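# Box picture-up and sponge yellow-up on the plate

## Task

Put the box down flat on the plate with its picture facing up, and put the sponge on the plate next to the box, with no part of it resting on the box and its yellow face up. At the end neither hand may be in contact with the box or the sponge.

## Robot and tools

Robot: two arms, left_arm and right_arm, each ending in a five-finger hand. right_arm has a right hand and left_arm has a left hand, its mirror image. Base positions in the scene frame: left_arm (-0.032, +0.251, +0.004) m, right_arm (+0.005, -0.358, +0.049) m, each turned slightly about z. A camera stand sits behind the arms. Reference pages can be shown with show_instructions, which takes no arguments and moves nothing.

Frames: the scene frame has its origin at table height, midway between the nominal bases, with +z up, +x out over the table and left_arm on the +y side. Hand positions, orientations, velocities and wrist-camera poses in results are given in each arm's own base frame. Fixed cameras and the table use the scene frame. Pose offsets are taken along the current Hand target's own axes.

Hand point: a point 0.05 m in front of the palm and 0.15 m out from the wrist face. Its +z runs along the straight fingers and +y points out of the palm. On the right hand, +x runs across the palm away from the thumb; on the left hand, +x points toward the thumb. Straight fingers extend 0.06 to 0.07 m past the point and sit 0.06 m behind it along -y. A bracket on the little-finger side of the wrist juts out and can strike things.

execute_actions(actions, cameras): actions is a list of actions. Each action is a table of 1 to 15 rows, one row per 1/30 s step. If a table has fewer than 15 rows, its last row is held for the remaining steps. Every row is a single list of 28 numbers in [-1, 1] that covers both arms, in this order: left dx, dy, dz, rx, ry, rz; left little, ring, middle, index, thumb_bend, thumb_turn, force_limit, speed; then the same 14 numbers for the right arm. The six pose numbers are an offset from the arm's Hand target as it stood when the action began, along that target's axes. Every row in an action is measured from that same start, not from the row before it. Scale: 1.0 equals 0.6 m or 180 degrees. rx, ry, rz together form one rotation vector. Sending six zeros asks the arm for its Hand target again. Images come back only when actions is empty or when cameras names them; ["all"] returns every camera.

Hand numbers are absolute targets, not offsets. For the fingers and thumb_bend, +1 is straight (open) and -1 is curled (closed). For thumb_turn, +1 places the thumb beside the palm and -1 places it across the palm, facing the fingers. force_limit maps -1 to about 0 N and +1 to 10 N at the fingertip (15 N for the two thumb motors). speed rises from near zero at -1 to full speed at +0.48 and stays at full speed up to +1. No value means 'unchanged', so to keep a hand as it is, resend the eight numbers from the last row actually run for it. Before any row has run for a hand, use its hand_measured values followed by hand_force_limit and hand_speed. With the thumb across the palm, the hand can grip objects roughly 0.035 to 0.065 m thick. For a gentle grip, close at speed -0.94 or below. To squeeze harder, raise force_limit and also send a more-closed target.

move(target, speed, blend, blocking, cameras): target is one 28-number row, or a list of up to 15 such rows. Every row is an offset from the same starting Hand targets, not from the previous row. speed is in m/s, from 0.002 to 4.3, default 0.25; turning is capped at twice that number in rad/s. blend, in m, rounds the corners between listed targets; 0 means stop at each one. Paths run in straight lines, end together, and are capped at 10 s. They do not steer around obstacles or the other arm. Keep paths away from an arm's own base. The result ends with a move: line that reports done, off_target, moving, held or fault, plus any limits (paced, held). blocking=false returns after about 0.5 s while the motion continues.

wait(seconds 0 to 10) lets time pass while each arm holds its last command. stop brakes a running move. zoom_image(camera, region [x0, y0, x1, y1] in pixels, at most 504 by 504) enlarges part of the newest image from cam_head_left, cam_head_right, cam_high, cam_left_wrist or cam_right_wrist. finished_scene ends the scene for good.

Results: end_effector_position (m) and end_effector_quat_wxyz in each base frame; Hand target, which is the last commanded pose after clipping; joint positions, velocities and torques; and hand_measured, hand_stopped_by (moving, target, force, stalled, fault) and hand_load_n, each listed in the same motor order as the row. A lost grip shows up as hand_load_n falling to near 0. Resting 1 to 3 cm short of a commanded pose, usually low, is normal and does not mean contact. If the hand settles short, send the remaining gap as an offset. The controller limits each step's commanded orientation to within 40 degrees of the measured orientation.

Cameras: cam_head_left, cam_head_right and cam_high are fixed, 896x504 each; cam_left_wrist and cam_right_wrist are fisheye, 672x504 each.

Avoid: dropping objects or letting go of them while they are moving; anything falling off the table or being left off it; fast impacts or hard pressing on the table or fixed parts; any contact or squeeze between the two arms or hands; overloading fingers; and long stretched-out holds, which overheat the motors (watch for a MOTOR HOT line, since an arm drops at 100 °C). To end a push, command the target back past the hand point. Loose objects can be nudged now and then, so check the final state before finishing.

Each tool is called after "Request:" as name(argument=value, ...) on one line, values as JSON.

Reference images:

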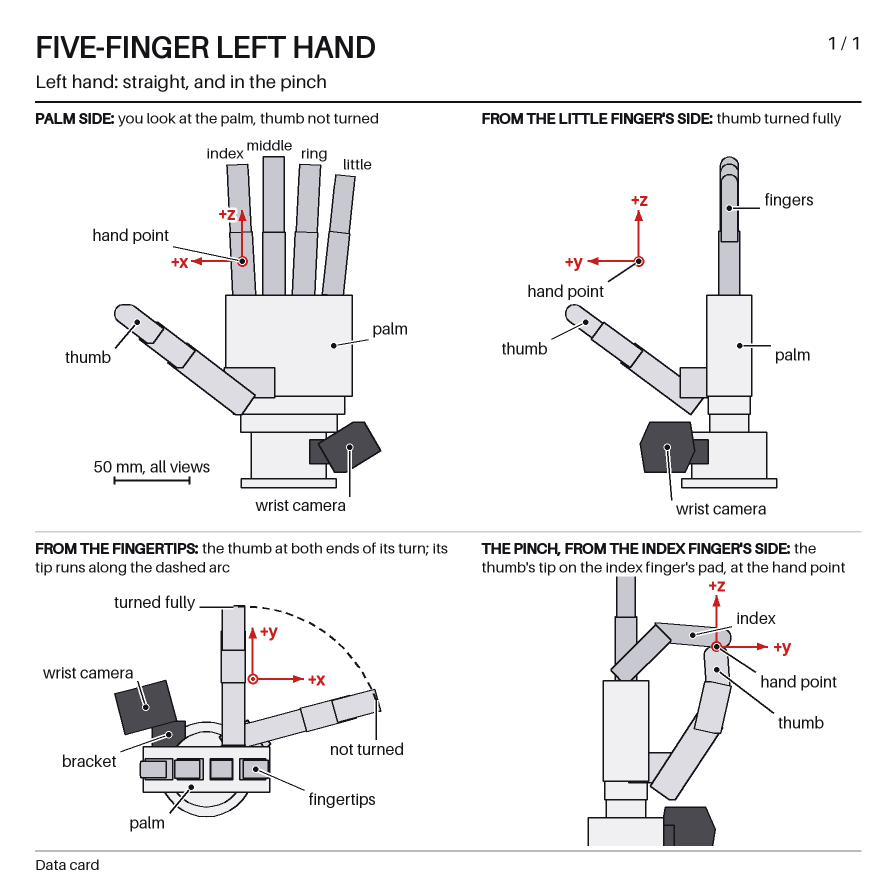

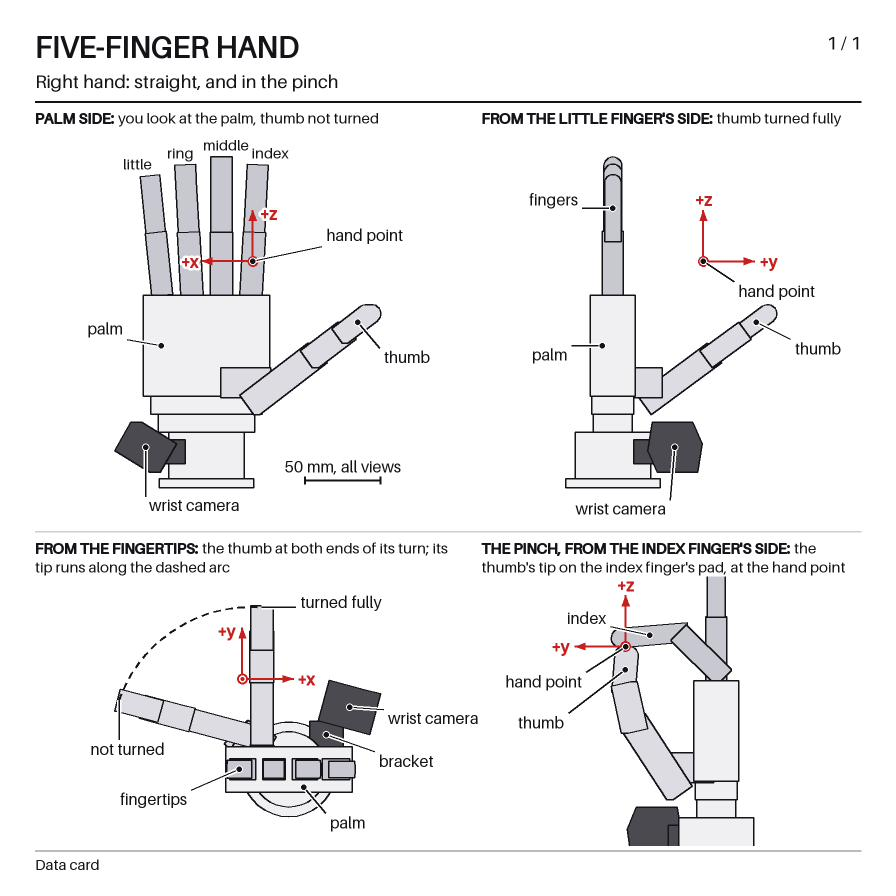

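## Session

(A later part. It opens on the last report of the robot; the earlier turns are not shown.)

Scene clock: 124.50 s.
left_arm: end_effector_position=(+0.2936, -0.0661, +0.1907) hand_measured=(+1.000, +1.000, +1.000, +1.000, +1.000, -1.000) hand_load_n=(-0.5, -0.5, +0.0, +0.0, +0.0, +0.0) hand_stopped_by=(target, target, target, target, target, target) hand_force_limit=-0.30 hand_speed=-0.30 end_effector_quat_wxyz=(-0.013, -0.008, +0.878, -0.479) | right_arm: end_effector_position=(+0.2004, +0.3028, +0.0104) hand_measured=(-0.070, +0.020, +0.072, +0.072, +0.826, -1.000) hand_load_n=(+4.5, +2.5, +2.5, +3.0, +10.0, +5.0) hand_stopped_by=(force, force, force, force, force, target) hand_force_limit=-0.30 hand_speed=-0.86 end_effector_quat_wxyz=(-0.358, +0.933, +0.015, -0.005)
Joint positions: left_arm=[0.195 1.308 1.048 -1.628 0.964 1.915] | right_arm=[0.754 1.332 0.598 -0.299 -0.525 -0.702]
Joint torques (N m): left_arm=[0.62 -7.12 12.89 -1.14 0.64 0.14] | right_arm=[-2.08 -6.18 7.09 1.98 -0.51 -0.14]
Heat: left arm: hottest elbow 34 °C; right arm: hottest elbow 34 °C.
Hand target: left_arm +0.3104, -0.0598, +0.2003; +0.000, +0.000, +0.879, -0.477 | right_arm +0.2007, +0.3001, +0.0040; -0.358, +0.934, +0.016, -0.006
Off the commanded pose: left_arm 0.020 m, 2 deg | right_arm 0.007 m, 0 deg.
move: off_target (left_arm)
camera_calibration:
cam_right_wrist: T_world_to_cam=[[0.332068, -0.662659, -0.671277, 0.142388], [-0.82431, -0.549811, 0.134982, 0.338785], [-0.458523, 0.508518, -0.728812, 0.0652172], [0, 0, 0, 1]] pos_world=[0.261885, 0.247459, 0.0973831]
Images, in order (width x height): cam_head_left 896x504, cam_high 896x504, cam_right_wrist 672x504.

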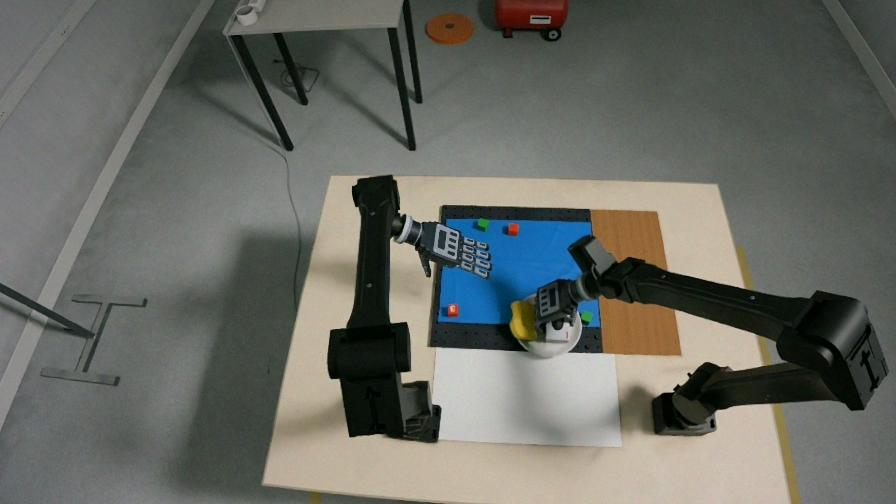

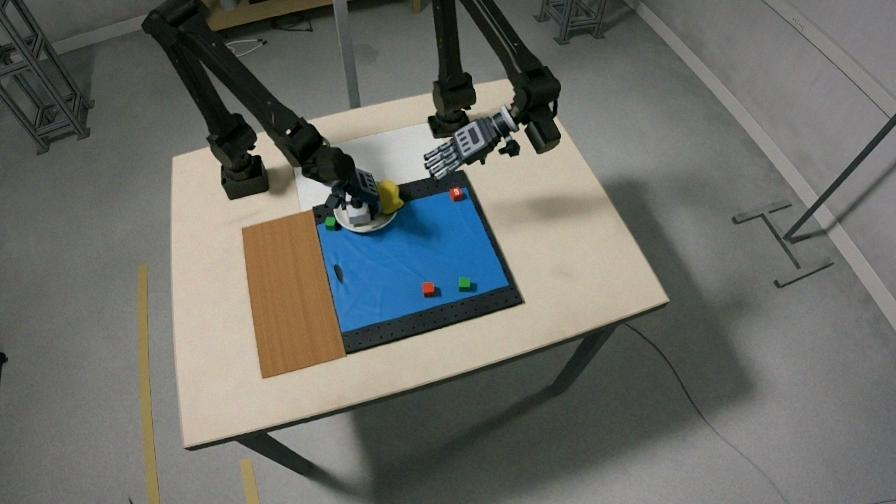

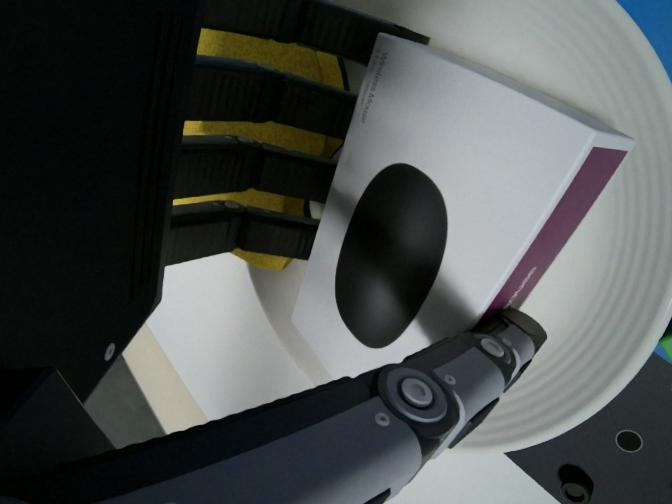

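Request:
move(target=[0,0,0,0,0,0,1,1,1,1,1.0,-1,-0.3,-0.3,0,0.0065,0.0075,0,0,0,-0.1,-0.1,-0.1,-0.1,0.1,-1,-0.3,-0.86], speed=0.04, cameras=["cam_head_left","cam_high"])

Request:
zoom_image(camera="cam_head_left", region=[485, 280, 595, 365])

Request:
zoom_image(camera="cam_high", region=[330, 140, 440, 240])

Scene clock: 125.47 s.
left_arm: end_effector_position=(+0.2936, -0.0661, +0.1907) hand_measured=(+1.000, +1.000, +1.000, +1.000, +1.000, -1.000) hand_load_n=(+0.0, +0.0, +0.0, +0.0, +0.0, +0.0) hand_stopped_by=(target, target, target, target, target, target) hand_force_limit=-0.30 hand_speed=-0.30 end_effector_quat_wxyz=(-0.013, -0.008, +0.878, -0.479) | right_arm: end_effector_position=(+0.2013, +0.3039, +0.0060) hand_measured=(-0.070, +0.020, +0.072, +0.072, +0.826, -1.000) hand_load_n=(+4.5, +2.5, +2.0, +2.5, +10.5, +4.5) hand_stopped_by=(force, force, force, force, force, target) hand_force_limit=-0.30 hand_speed=-0.86 end_effector_quat_wxyz=(-0.360, +0.933, +0.016, -0.004)
Joint positions: left_arm=[0.195 1.308 1.048 -1.628 0.964 1.915] | right_arm=[0.754 1.345 0.593 -0.277 -0.527 -0.703]
Joint torques (N m): left_arm=[0.56 -7.24 12.89 -1.07 0.62 0.13] | right_arm=[-2.08 -6.12 6.86 1.99 -0.44 -0.14]
Heat: left arm: hottest elbow 34 °C; right arm: hottest elbow 34 °C.
Hand target: left_arm +0.3104, -0.0598, +0.2003; +0.000, +0.000, +0.879, -0.477 | right_arm +0.2008, +0.3002, -0.0020; -0.358, +0.934, +0.016, -0.006
Off the commanded pose: left_arm 0.020 m, 2 deg | right_arm 0.009 m, 0 deg.
move: off_target (left_arm)
Images, in order (width x height): cam_head_left 896x504, cam_high 896x504.

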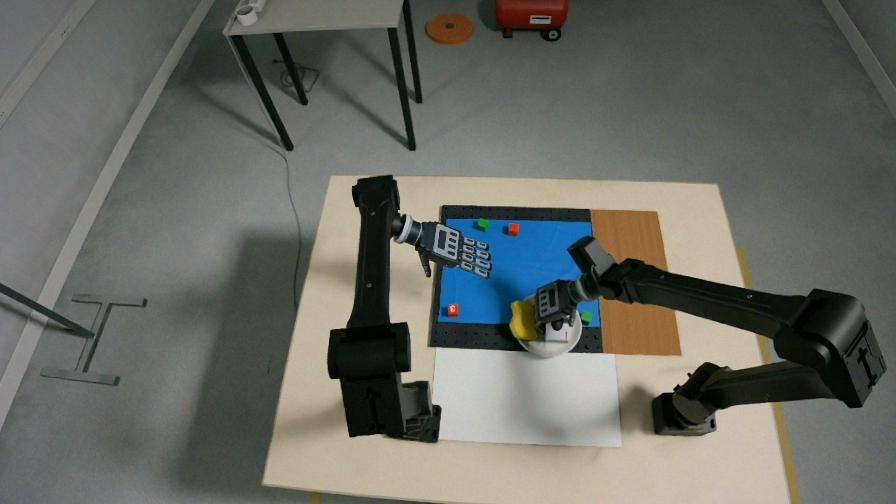

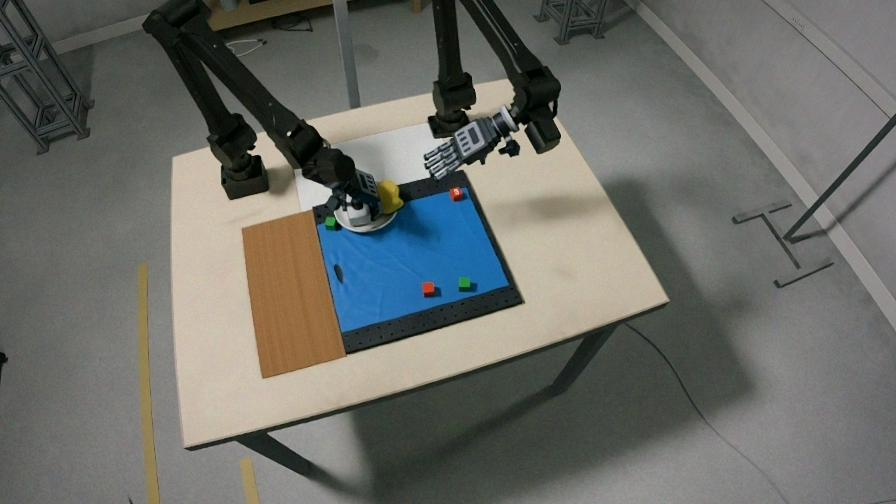

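Scaled by 4.582.

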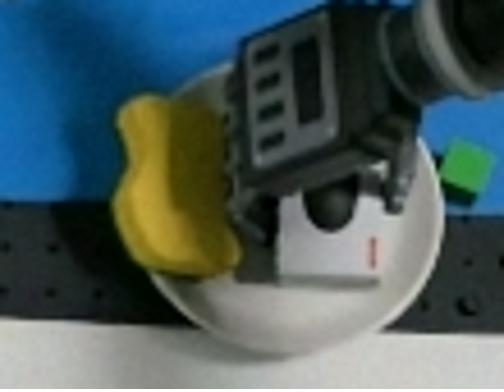

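Scaled by 4.582.

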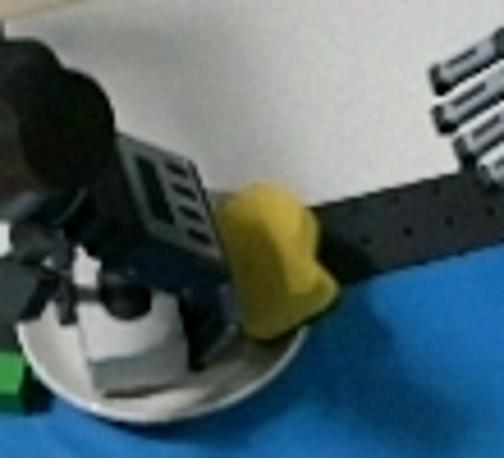

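Request:
move(target=[0,0,0,0,0,0,1,1,1,1,1.0,-1,-0.3,-0.3,0,0,0,0,0,0,0.1,0.18,0.22,0.22,1.0,-1,-0.3,-0.75], speed=0.04, cameras=["cam_head_left","cam_high","cam_right_wrist"])

Request:
zoom_image(camera="cam_head_left", region=[485, 280, 595, 365])

Request:
zoom_image(camera="cam_high", region=[330, 140, 440, 240])

Scene clock: 126.40 s.
left_arm: end_effector_position=(+0.2936, -0.0661, +0.1907) hand_measured=(+1.000, +1.000, +1.000, +1.000, +1.000, -1.000) hand_load_n=(+0.0, +0.0, +0.0, +0.0, +0.0, +0.0) hand_stopped_by=(target, target, target, target, target, target) hand_force_limit=-0.30 hand_speed=-0.30 end_effector_quat_wxyz=(-0.013, -0.008, +0.878, -0.479) | right_arm: end_effector_position=(+0.2020, +0.3050, +0.0069) hand_measured=(+0.100, +0.180, +0.220, +0.220, +1.000, -1.000) hand_load_n=(+0.0, +0.0, -2.5, +0.0, +0.0, +0.0) hand_stopped_by=(target, target, target, target, target, target) hand_force_limit=-0.30 hand_speed=-0.75 end_effector_quat_wxyz=(-0.364, +0.931, +0.017, -0.004)
Joint positions: left_arm=[0.195 1.308 1.048 -1.628 0.964 1.915] | right_arm=[0.751 1.345 0.593 -0.271 -0.534 -0.703]
Joint torques (N m): left_arm=[0.62 -7.24 12.98 -1.02 0.65 0.13] | right_arm=[-1.79 -6.07 6.86 1.76 -0.16 -0.14]
Heat: left arm: hottest elbow 34 °C; right arm: hottest elbow 34 °C.
Hand target: left_arm +0.3104, -0.0598, +0.2003; +0.000, +0.000, +0.879, -0.477 | right_arm +0.2007, +0.3002, -0.0020; -0.358, +0.934, +0.016, -0.006
Off the commanded pose: left_arm 0.020 m, 2 deg | right_arm 0.010 m, 1 deg.
move: off_target (left_arm)
camera_calibration:
cam_right_wrist: T_world_to_cam=[[0.334988, -0.654088, -0.678197, 0.137696], [-0.823518, -0.552991, 0.126565, 0.342576], [-0.457822, 0.51611, -0.723899, 0.0598358], [0, 0, 0, 1]] pos_world=[0.263385, 0.248625, 0.0933421]
Images, in order (width x height): cam_head_left 896x504, cam_high 896x504, cam_right_wrist 672x504.

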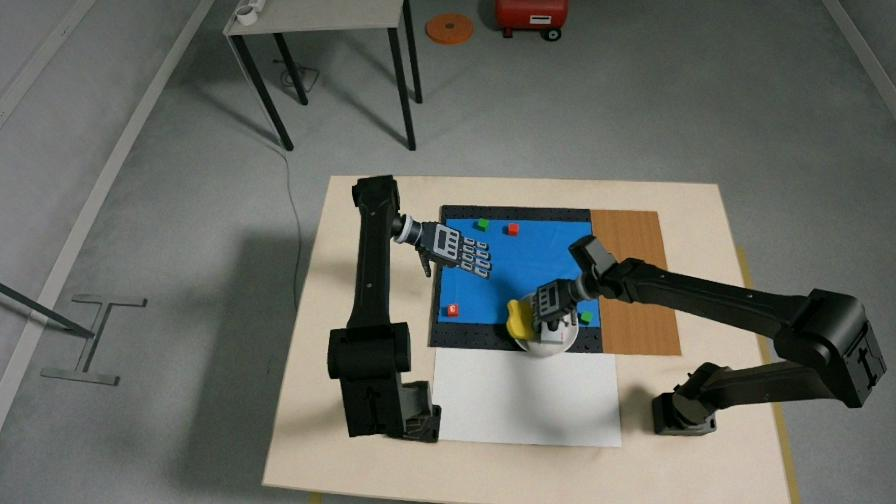

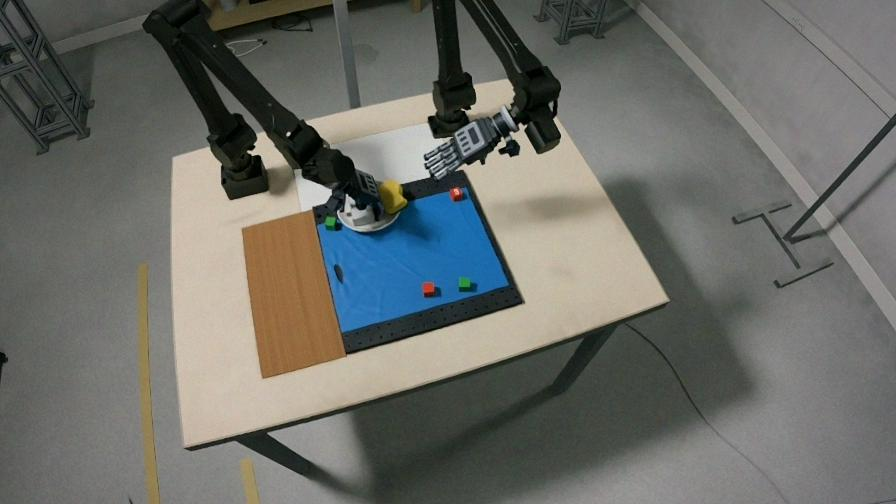

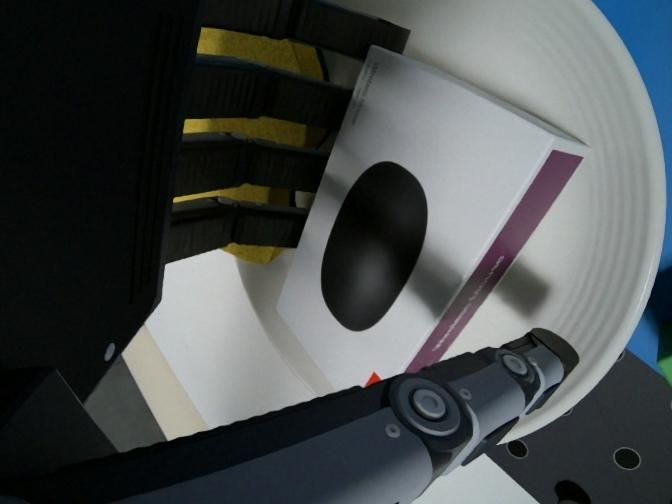

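Scaled by 4.582.

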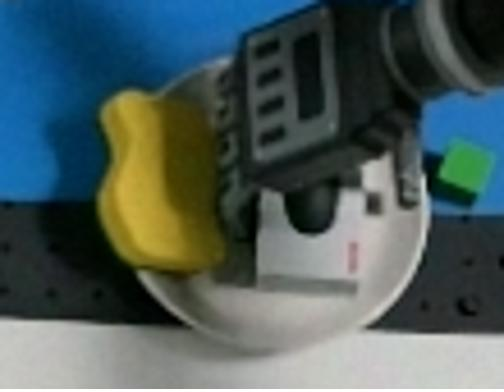

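Scaled by 4.582.

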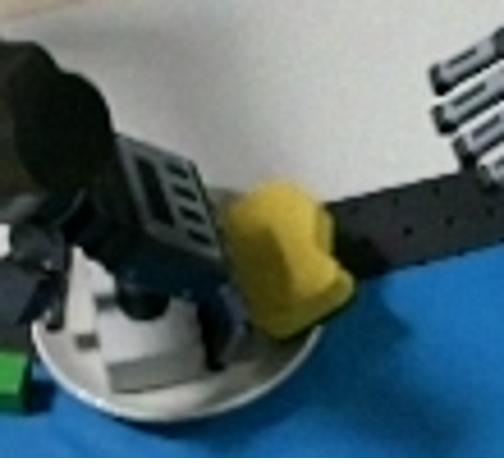

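Request:
move(target=[[0,0,0,0,0,0,1,1,1,1,1.0,-1,-0.3,-0.3,0,0,0,0,0,0,0.06,0.13,0.16,0.16,1.0,-1,-0.3,-0.75],[0,0,0,0,0,0,1,1,1,1,1.0,-1,-0.3,-0.3,0.0287,-0.0747,-0.0202,0,0,0,0.06,0.13,0.16,0.16,1.0,-1,-0.3,-0.75]], speed=0.06, cameras=["cam_head_left"])

Request:
zoom_image(camera="cam_head_left", region=[485, 280, 595, 365])

Scene clock: 129.03 s.
left_arm: end_effector_position=(+0.2936, -0.0661, +0.1907) hand_measured=(+1.000, +1.000, +1.000, +1.000, +1.000, -1.000) hand_load_n=(+0.0, +0.0, +0.0, +0.0, +0.0, +0.0) hand_stopped_by=(target, target, target, target, target, target) hand_force_limit=-0.30 hand_speed=-0.30 end_effector_quat_wxyz=(-0.013, -0.008, +0.878, -0.479) | right_arm: end_effector_position=(+0.2014, +0.3074, +0.0188) hand_measured=(+0.060, +0.130, +0.160, +0.160, +1.000, -1.000) hand_load_n=(+0.0, +0.0, +0.0, +0.0, +0.0, +0.0) hand_stopped_by=(target, target, target, target, target, target) hand_force_limit=-0.30 hand_speed=-0.75 end_effector_quat_wxyz=(-0.346, +0.938, +0.012, -0.020)
Joint positions: left_arm=[0.195 1.308 1.048 -1.628 0.964 1.915] | right_arm=[0.761 1.345 0.649 -0.375 -0.524 -0.698]
Joint torques (N m): left_arm=[0.5 -7.12 12.9 -1.09 0.64 0.11] | right_arm=[-0.73 -7.41 12.18 0.88 -0.12 0.03]
Heat: left arm: hottest elbow 34 °C; right arm: hottest elbow 34 °C.
Hand target: left_arm +0.3104, -0.0598, +0.2003; +0.000, +0.000, +0.879, -0.477 | right_arm +0.2171, +0.3260, +0.0370; -0.358, +0.934, +0.016, -0.006
Off the commanded pose: left_arm 0.020 m, 2 deg | right_arm 0.030 m, 2 deg.
move: off_target (left_arm, right_arm)
Images, in order (width x height): cam_head_left 896x504.

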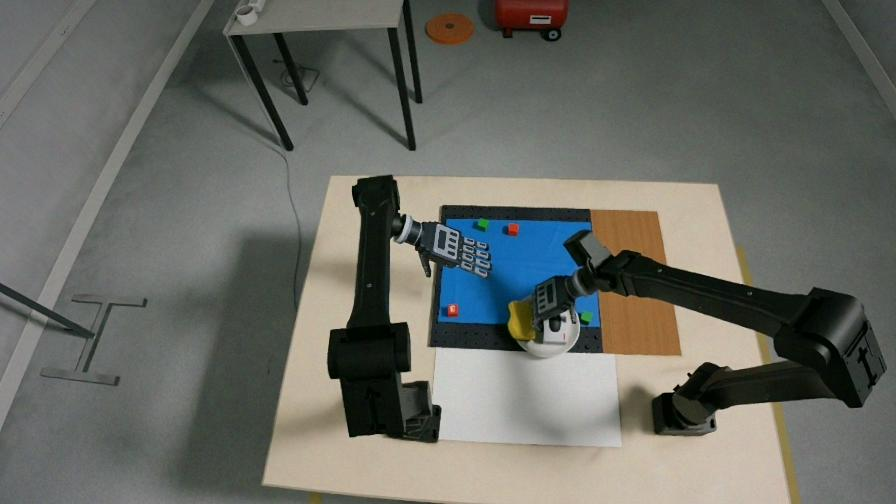

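Scaled by 4.582.

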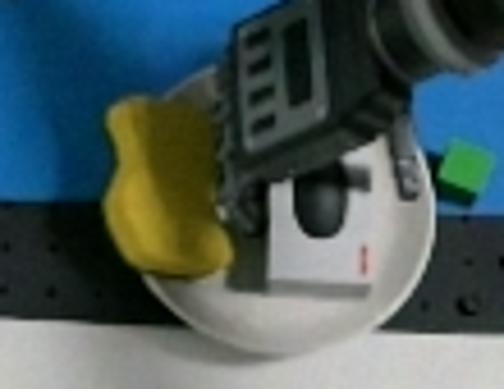

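Request:
move(target=[0,0,0,0,0,0,1,1,1,1,1.0,-1,-0.3,-0.3,0,-0.0892,-0.0991,0,0,0,0.06,0.13,0.16,0.16,1.0,-1,-0.3,-0.75], speed=0.12, cameras=["all"])

Request:
zoom_image(camera="cam_head_left", region=[485, 280, 595, 365])

Request:
zoom_image(camera="cam_high", region=[330, 140, 440, 240])

Scene clock: 130.57 s.
left_arm: end_effector_position=(+0.2936, -0.0661, +0.1907) hand_measured=(+1.000, +1.000, +1.000, +1.000, +1.000, -1.000) hand_load_n=(+0.0, +0.0, +0.0, +0.0, +0.0, +0.0) hand_stopped_by=(target, target, target, target, target, target) hand_force_limit=-0.30 hand_speed=-0.30 end_effector_quat_wxyz=(-0.013, -0.008, +0.878, -0.479) | right_arm: end_effector_position=(+0.2012, +0.3086, +0.0894) hand_measured=(+0.060, +0.130, +0.160, +0.160, +1.000, -1.000) hand_load_n=(+0.0, +0.0, +0.0, +0.0, +0.0, +0.0) hand_stopped_by=(target, target, target, target, target, target) hand_force_limit=-0.30 hand_speed=-0.75 end_effector_quat_wxyz=(-0.340, +0.940, +0.009, -0.027)
Joint positions: left_arm=[0.195 1.308 1.048 -1.628 0.964 1.915] | right_arm=[0.764 1.23 0.772 -0.632 -0.524 -0.695]
Joint torques (N m): left_arm=[0.67 -7 12.94 -1.1 0.65 0.14] | right_arm=[-0.91 -7.77 13.81 0.75 -0.13 0]
Heat: left arm: hottest elbow 34 °C; right arm: hottest elbow 34 °C.
Hand target: left_arm +0.3104, -0.0598, +0.2003; +0.000, +0.000, +0.879, -0.477 | right_arm +0.2169, +0.3261, +0.1170; -0.358, +0.934, +0.016, -0.006
Off the commanded pose: left_arm 0.020 m, 2 deg | right_arm 0.036 m, 3 deg.
move: off_target (left_arm, right_arm)
camera_calibration:
cam_left_wrist: T_world_to_cam=[[-0.286097, -0.525848, 0.80102, -0.0986619], [-0.875183, 0.483765, 0.00499299, 0.306417], [-0.390131, -0.699611, -0.598617, 0.297742], [0, 0, 0, 1]] pos_world=[0.356103, 0.00818831, 0.255734]
cam_right_wrist: T_world_to_cam=[[0.304473, -0.688458, -0.658272, 0.211272], [-0.814752, -0.546236, 0.194434, 0.323505], [-0.493432, 0.477129, -0.727236, 0.136788], [0, 0, 0, 1]] pos_world=[0.266746, 0.256897, 0.175652]

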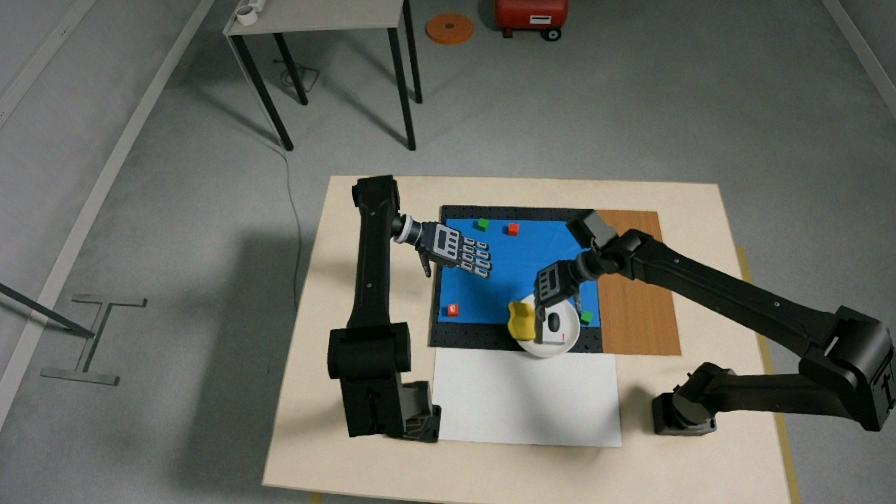

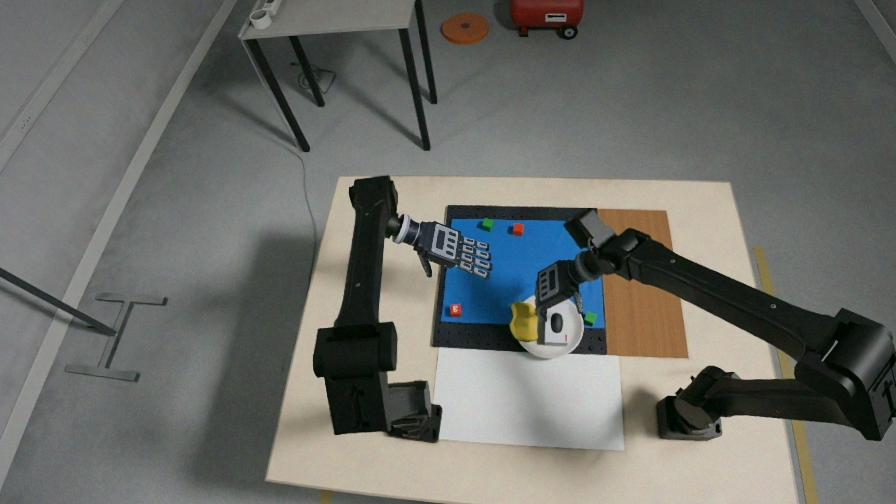

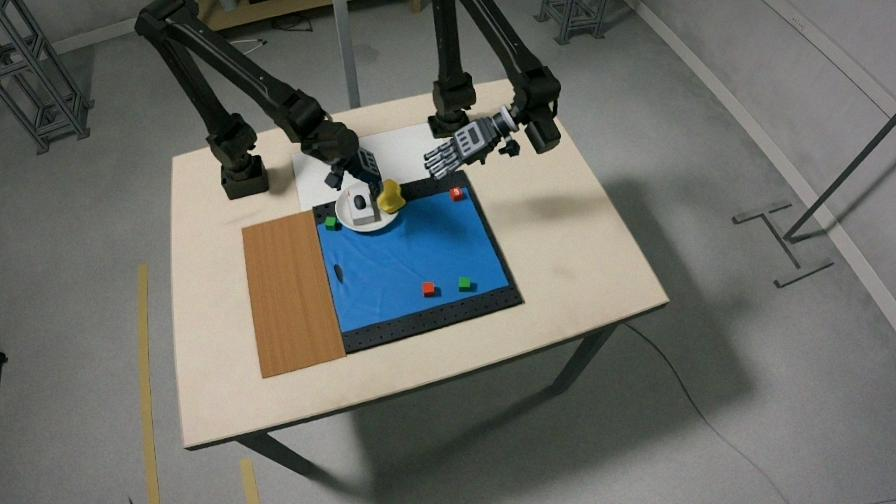

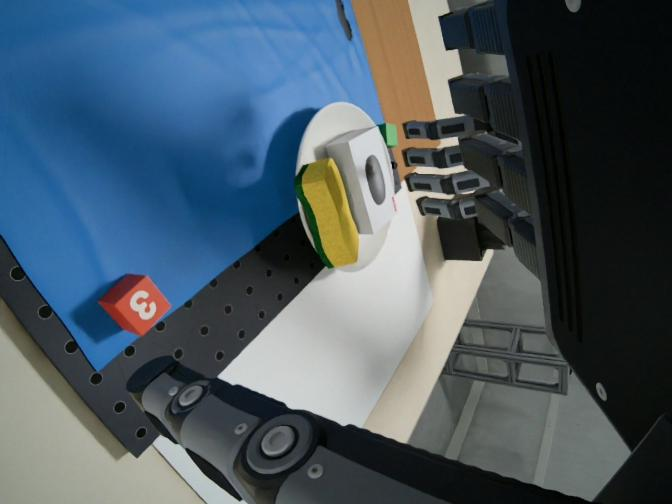

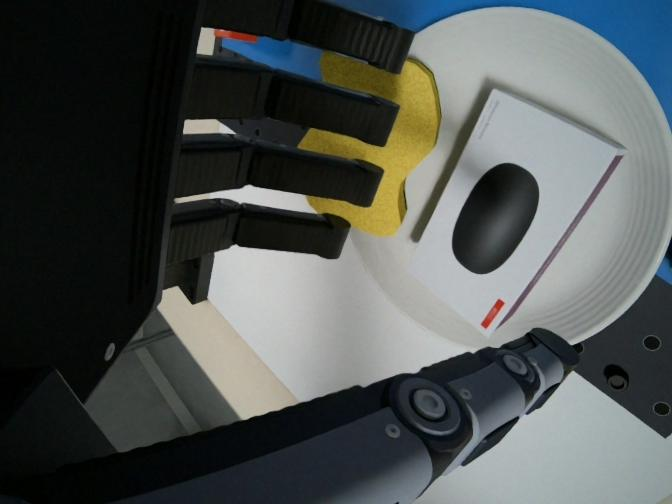

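Scaled by 4.582.

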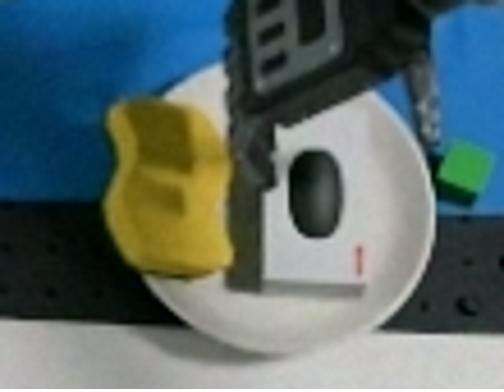

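Scaled by 4.582.

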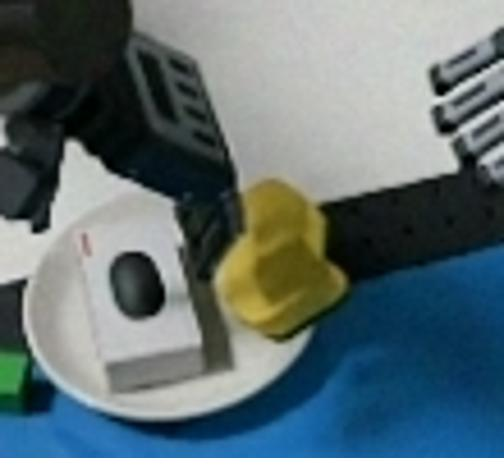

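Request:
move(target=[[0,0,0,0,0,0,1,1,1,1,1.0,-1,-0.3,-0.3,-0.0117,0.225,-0.2478,0,0,0,0.06,0.13,0.16,0.16,1.0,-1,-0.3,-0.75],[0.1052,0.0063,0.3267,0,0,0,1,1,1,1,1.0,-1,-0.3,-0.3,-0.0117,0.225,-0.2478,0,0,0,0.06,0.13,0.16,0.16,1.0,-1,-0.3,-0.75]], speed=0.25, blend=[0.08,0], cameras=["all"])

Request:
zoom_image(camera="cam_head_left", region=[485, 280, 595, 365])

Request:
zoom_image(camera="cam_high", region=[330, 140, 440, 240])

Scene clock: 134.13 s.
left_arm: end_effector_position=(+0.2518, -0.2197, +0.0899) hand_measured=(+1.000, +1.000, +1.000, +1.000, +1.000, -1.000) hand_load_n=(+0.0, +0.0, +0.0, +0.0, +0.0, +0.0) hand_stopped_by=(target, target, target, target, target, target) hand_force_limit=-0.30 hand_speed=-0.30 end_effector_quat_wxyz=(-0.002, -0.001, +0.880, -0.476) | right_arm: end_effector_position=(+0.2113, +0.1264, +0.1326) hand_measured=(+0.060, +0.130, +0.160, +0.160, +1.000, -1.000) hand_load_n=(+0.0, +0.0, +0.0, +0.0, +0.0, +0.0) hand_stopped_by=(target, target, target, target, target, target) hand_force_limit=-0.30 hand_speed=-0.75 end_effector_quat_wxyz=(-0.356, +0.934, +0.015, -0.009)
Joint positions: left_arm=[-0.306 1.17 0.643 -0.617 0.925 1.045] | right_arm=[0.176 0.989 0.742 -1.204 -0.72 -1.381]
Joint torques (N m): left_arm=[-0.91 -8.18 7.56 1.24 0.54 -0.32] | right_arm=[-2.08 -3.08 10.61 0.05 -0.68 -0.14]
Heat: left arm: hottest elbow 34 °C; right arm: hottest elbow 34 °C.
Hand target: left_arm +0.2472, -0.2221, +0.0904; +0.000, +0.000, +0.879, -0.477 | right_arm +0.2168, +0.1261, +0.1373; -0.358, +0.934, +0.016, -0.006
Off the commanded pose: left_arm 0.005 m, 0 deg | right_arm 0.007 m, 0 deg.
move: done
camera_calibration:
cam_left_wrist: T_world_to_cam=[[-0.306378, -0.53091, 0.790106, -0.105568], [-0.874432, 0.484969, -0.0132033, 0.346337], [-0.376167, -0.694939, -0.612828, 0.112369], [0, 0, 0, 1]] pos_world=[0.312773, -0.145921, 0.156846]
cam_right_wrist: T_world_to_cam=[[0.328028, -0.665889, -0.670067, 0.10495], [-0.822461, -0.550245, 0.144183, 0.232709], [-0.464711, 0.503807, -0.728164, 0.250796], [0, 0, 0, 1]] pos_world=[0.273515, 0.071579, 0.219391]

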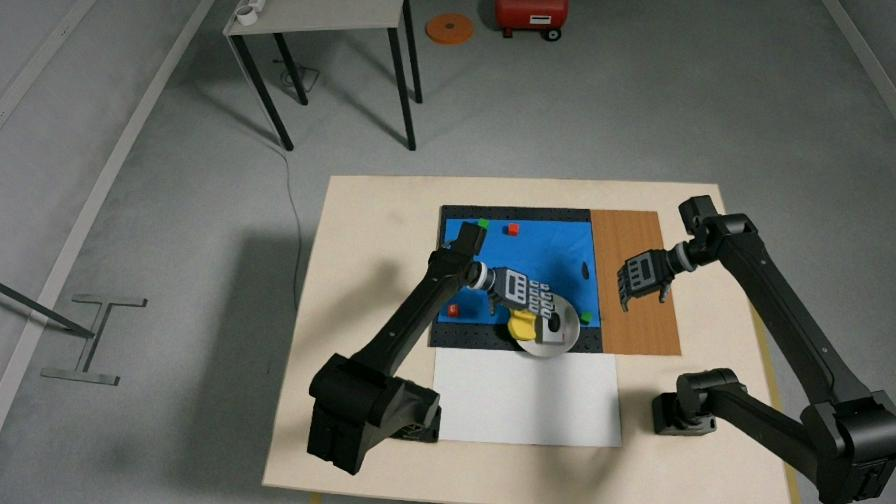

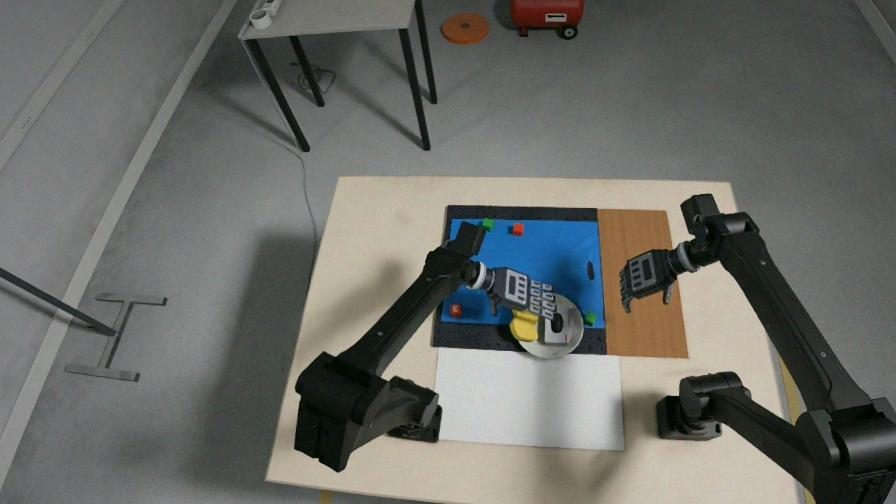

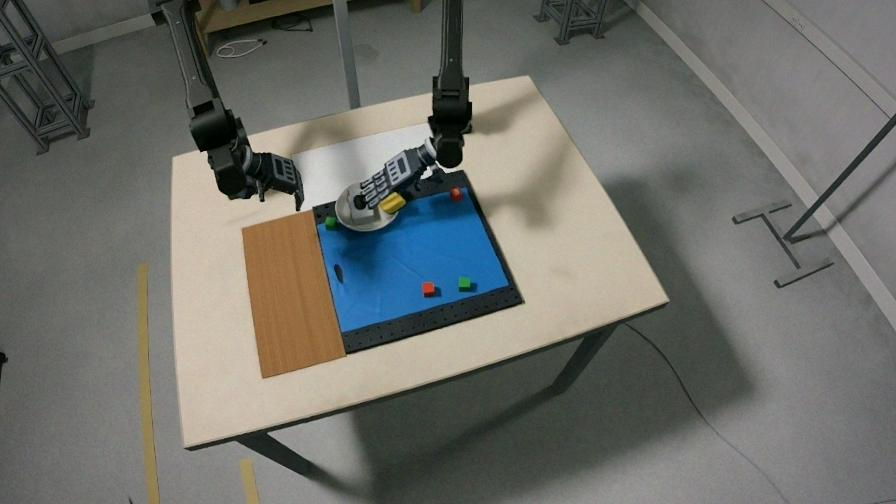

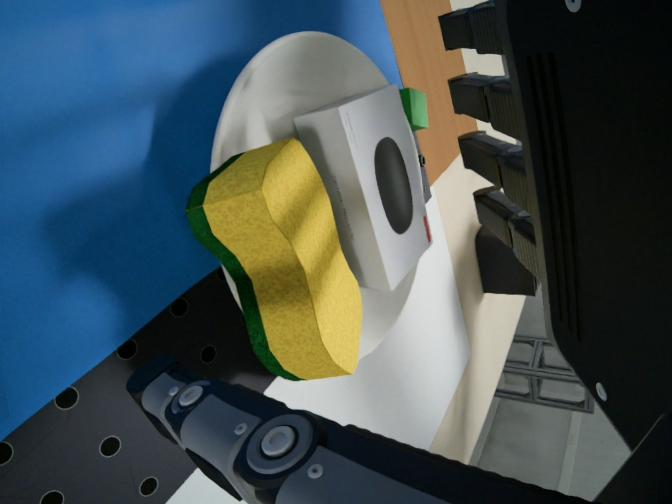

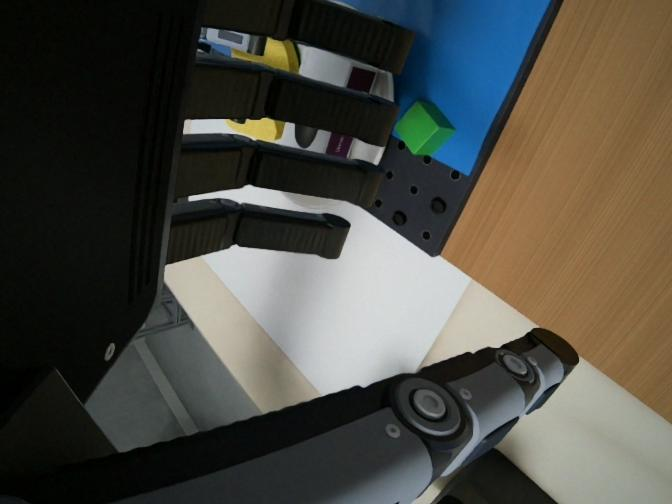

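Scaled by 4.582.

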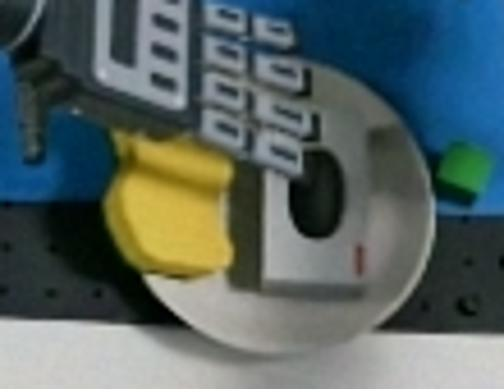

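Scaled by 4.582.

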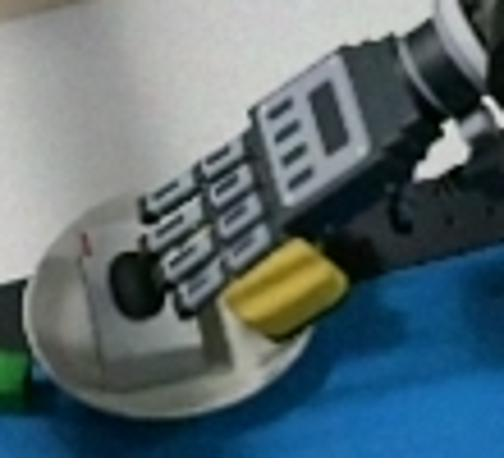

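Request:
move(target=[[0,0.0503,0.0327,0,0,0,1,1,1,1,1.0,-1,-0.3,-0.3,0,0,0,0,0,0,0.06,0.13,0.16,0.16,1.0,-1,-0.3,-0.75],[0,0.0027,0.0883,0,0,0,1,1,1,1,1.0,-1,-0.3,-0.3,0,0,0,0,0,0,0.06,0.13,0.16,0.16,1.0,-1,-0.3,-0.75]], speed=[0.12,0.08], cameras=["cam_head_left","cam_high","cam_left_wrist"])

Request:
zoom_image(camera="cam_head_left", region=[485, 280, 595, 365])

Request:
zoom_image(camera="cam_high", region=[330, 140, 440, 240])

Scene clock: 137.13 s.
left_arm: end_effector_position=(+0.2455, -0.2611, +0.0629) hand_measured=(+1.000, +1.000, +1.000, +1.000, +1.000, -1.000) hand_load_n=(+0.0, +0.0, +0.0, +0.0, +0.0, +0.0) hand_stopped_by=(target, target, target, target, target, target) hand_force_limit=-0.30 hand_speed=-0.30 end_effector_quat_wxyz=(+0.004, +0.003, +0.879, -0.477) | right_arm: end_effector_position=(+0.2113, +0.1264, +0.1326) hand_measured=(+0.060, +0.130, +0.160, +0.160, +1.000, -1.000) hand_load_n=(+0.0, +0.0, +0.0, +0.0, +0.0, +0.0) hand_stopped_by=(target, target, target, target, target, target) hand_force_limit=-0.30 hand_speed=-0.75 end_effector_quat_wxyz=(-0.356, +0.934, +0.015, -0.009)
Joint positions: left_arm=[-0.443 1.226 0.584 -0.341 0.858 0.86] | right_arm=[0.176 0.989 0.742 -1.204 -0.72 -1.381]
Joint torques (N m): left_arm=[-0.85 -5.83 8.94 1.59 0.48 -0.21] | right_arm=[-2.08 -3.08 10.61 0.06 -0.68 -0.14]
Heat: left arm: hottest elbow 34 °C; right arm: hottest elbow 34 °C.
Hand target: left_arm +0.2472, -0.2657, +0.0603; +0.000, +0.000, +0.879, -0.477 | right_arm +0.2168, +0.1261, +0.1373; -0.358, +0.934, +0.016, -0.006
Off the commanded pose: left_arm 0.006 m, 1 deg | right_arm 0.007 m, 0 deg.
move: done
camera_calibration:
cam_left_wrist: T_world_to_cam=[[-0.319736, -0.526999, 0.787427, -0.10373], [-0.872913, 0.487044, -0.0284851, 0.361712], [-0.3685, -0.696463, -0.615749, 0.0626293], [0, 0, 0, 1]] pos_world=[0.305656, -0.187216, 0.130547]
Images, in order (width x height): cam_head_left 896x504, cam_high 896x504, cam_left_wrist 672x504.

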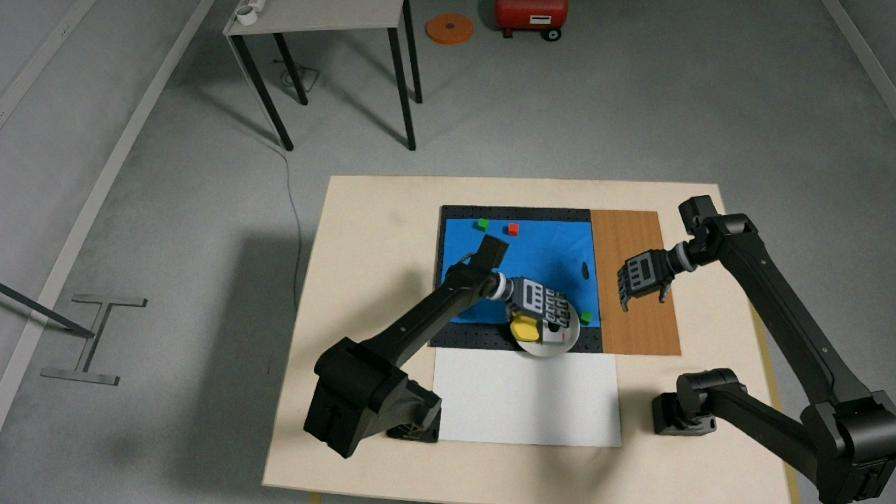

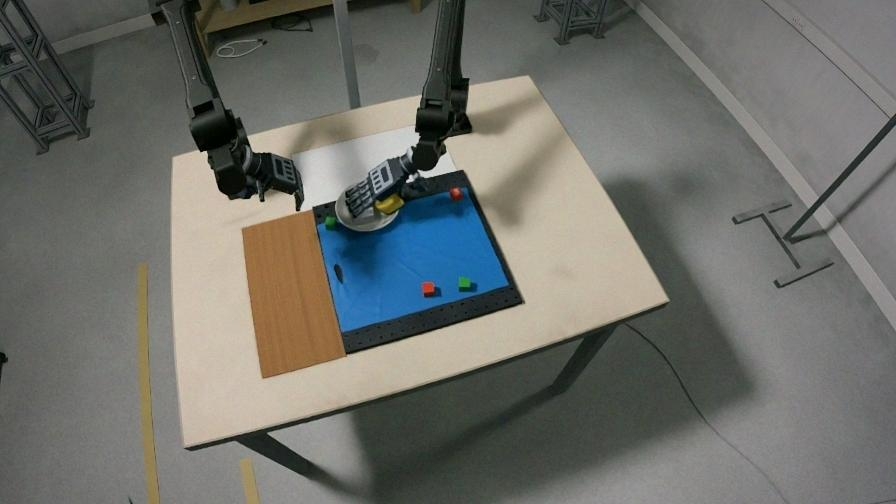

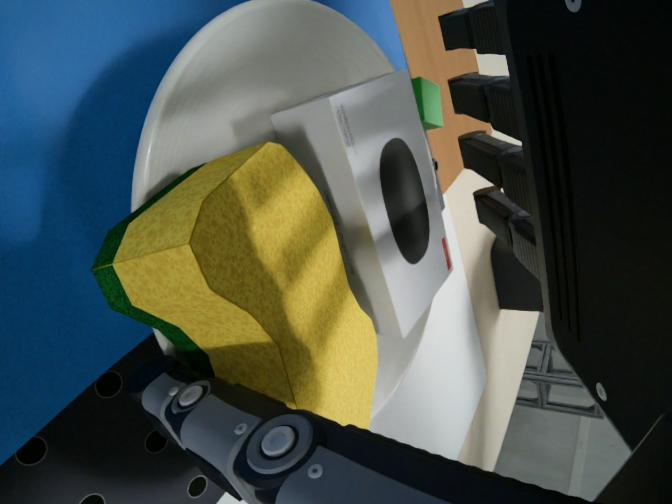

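Scaled by 4.582.

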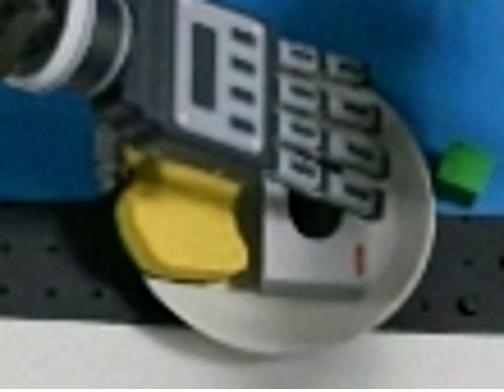

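Scaled by 4.582.

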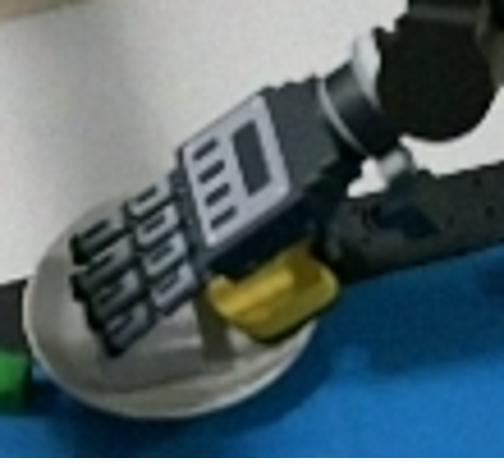

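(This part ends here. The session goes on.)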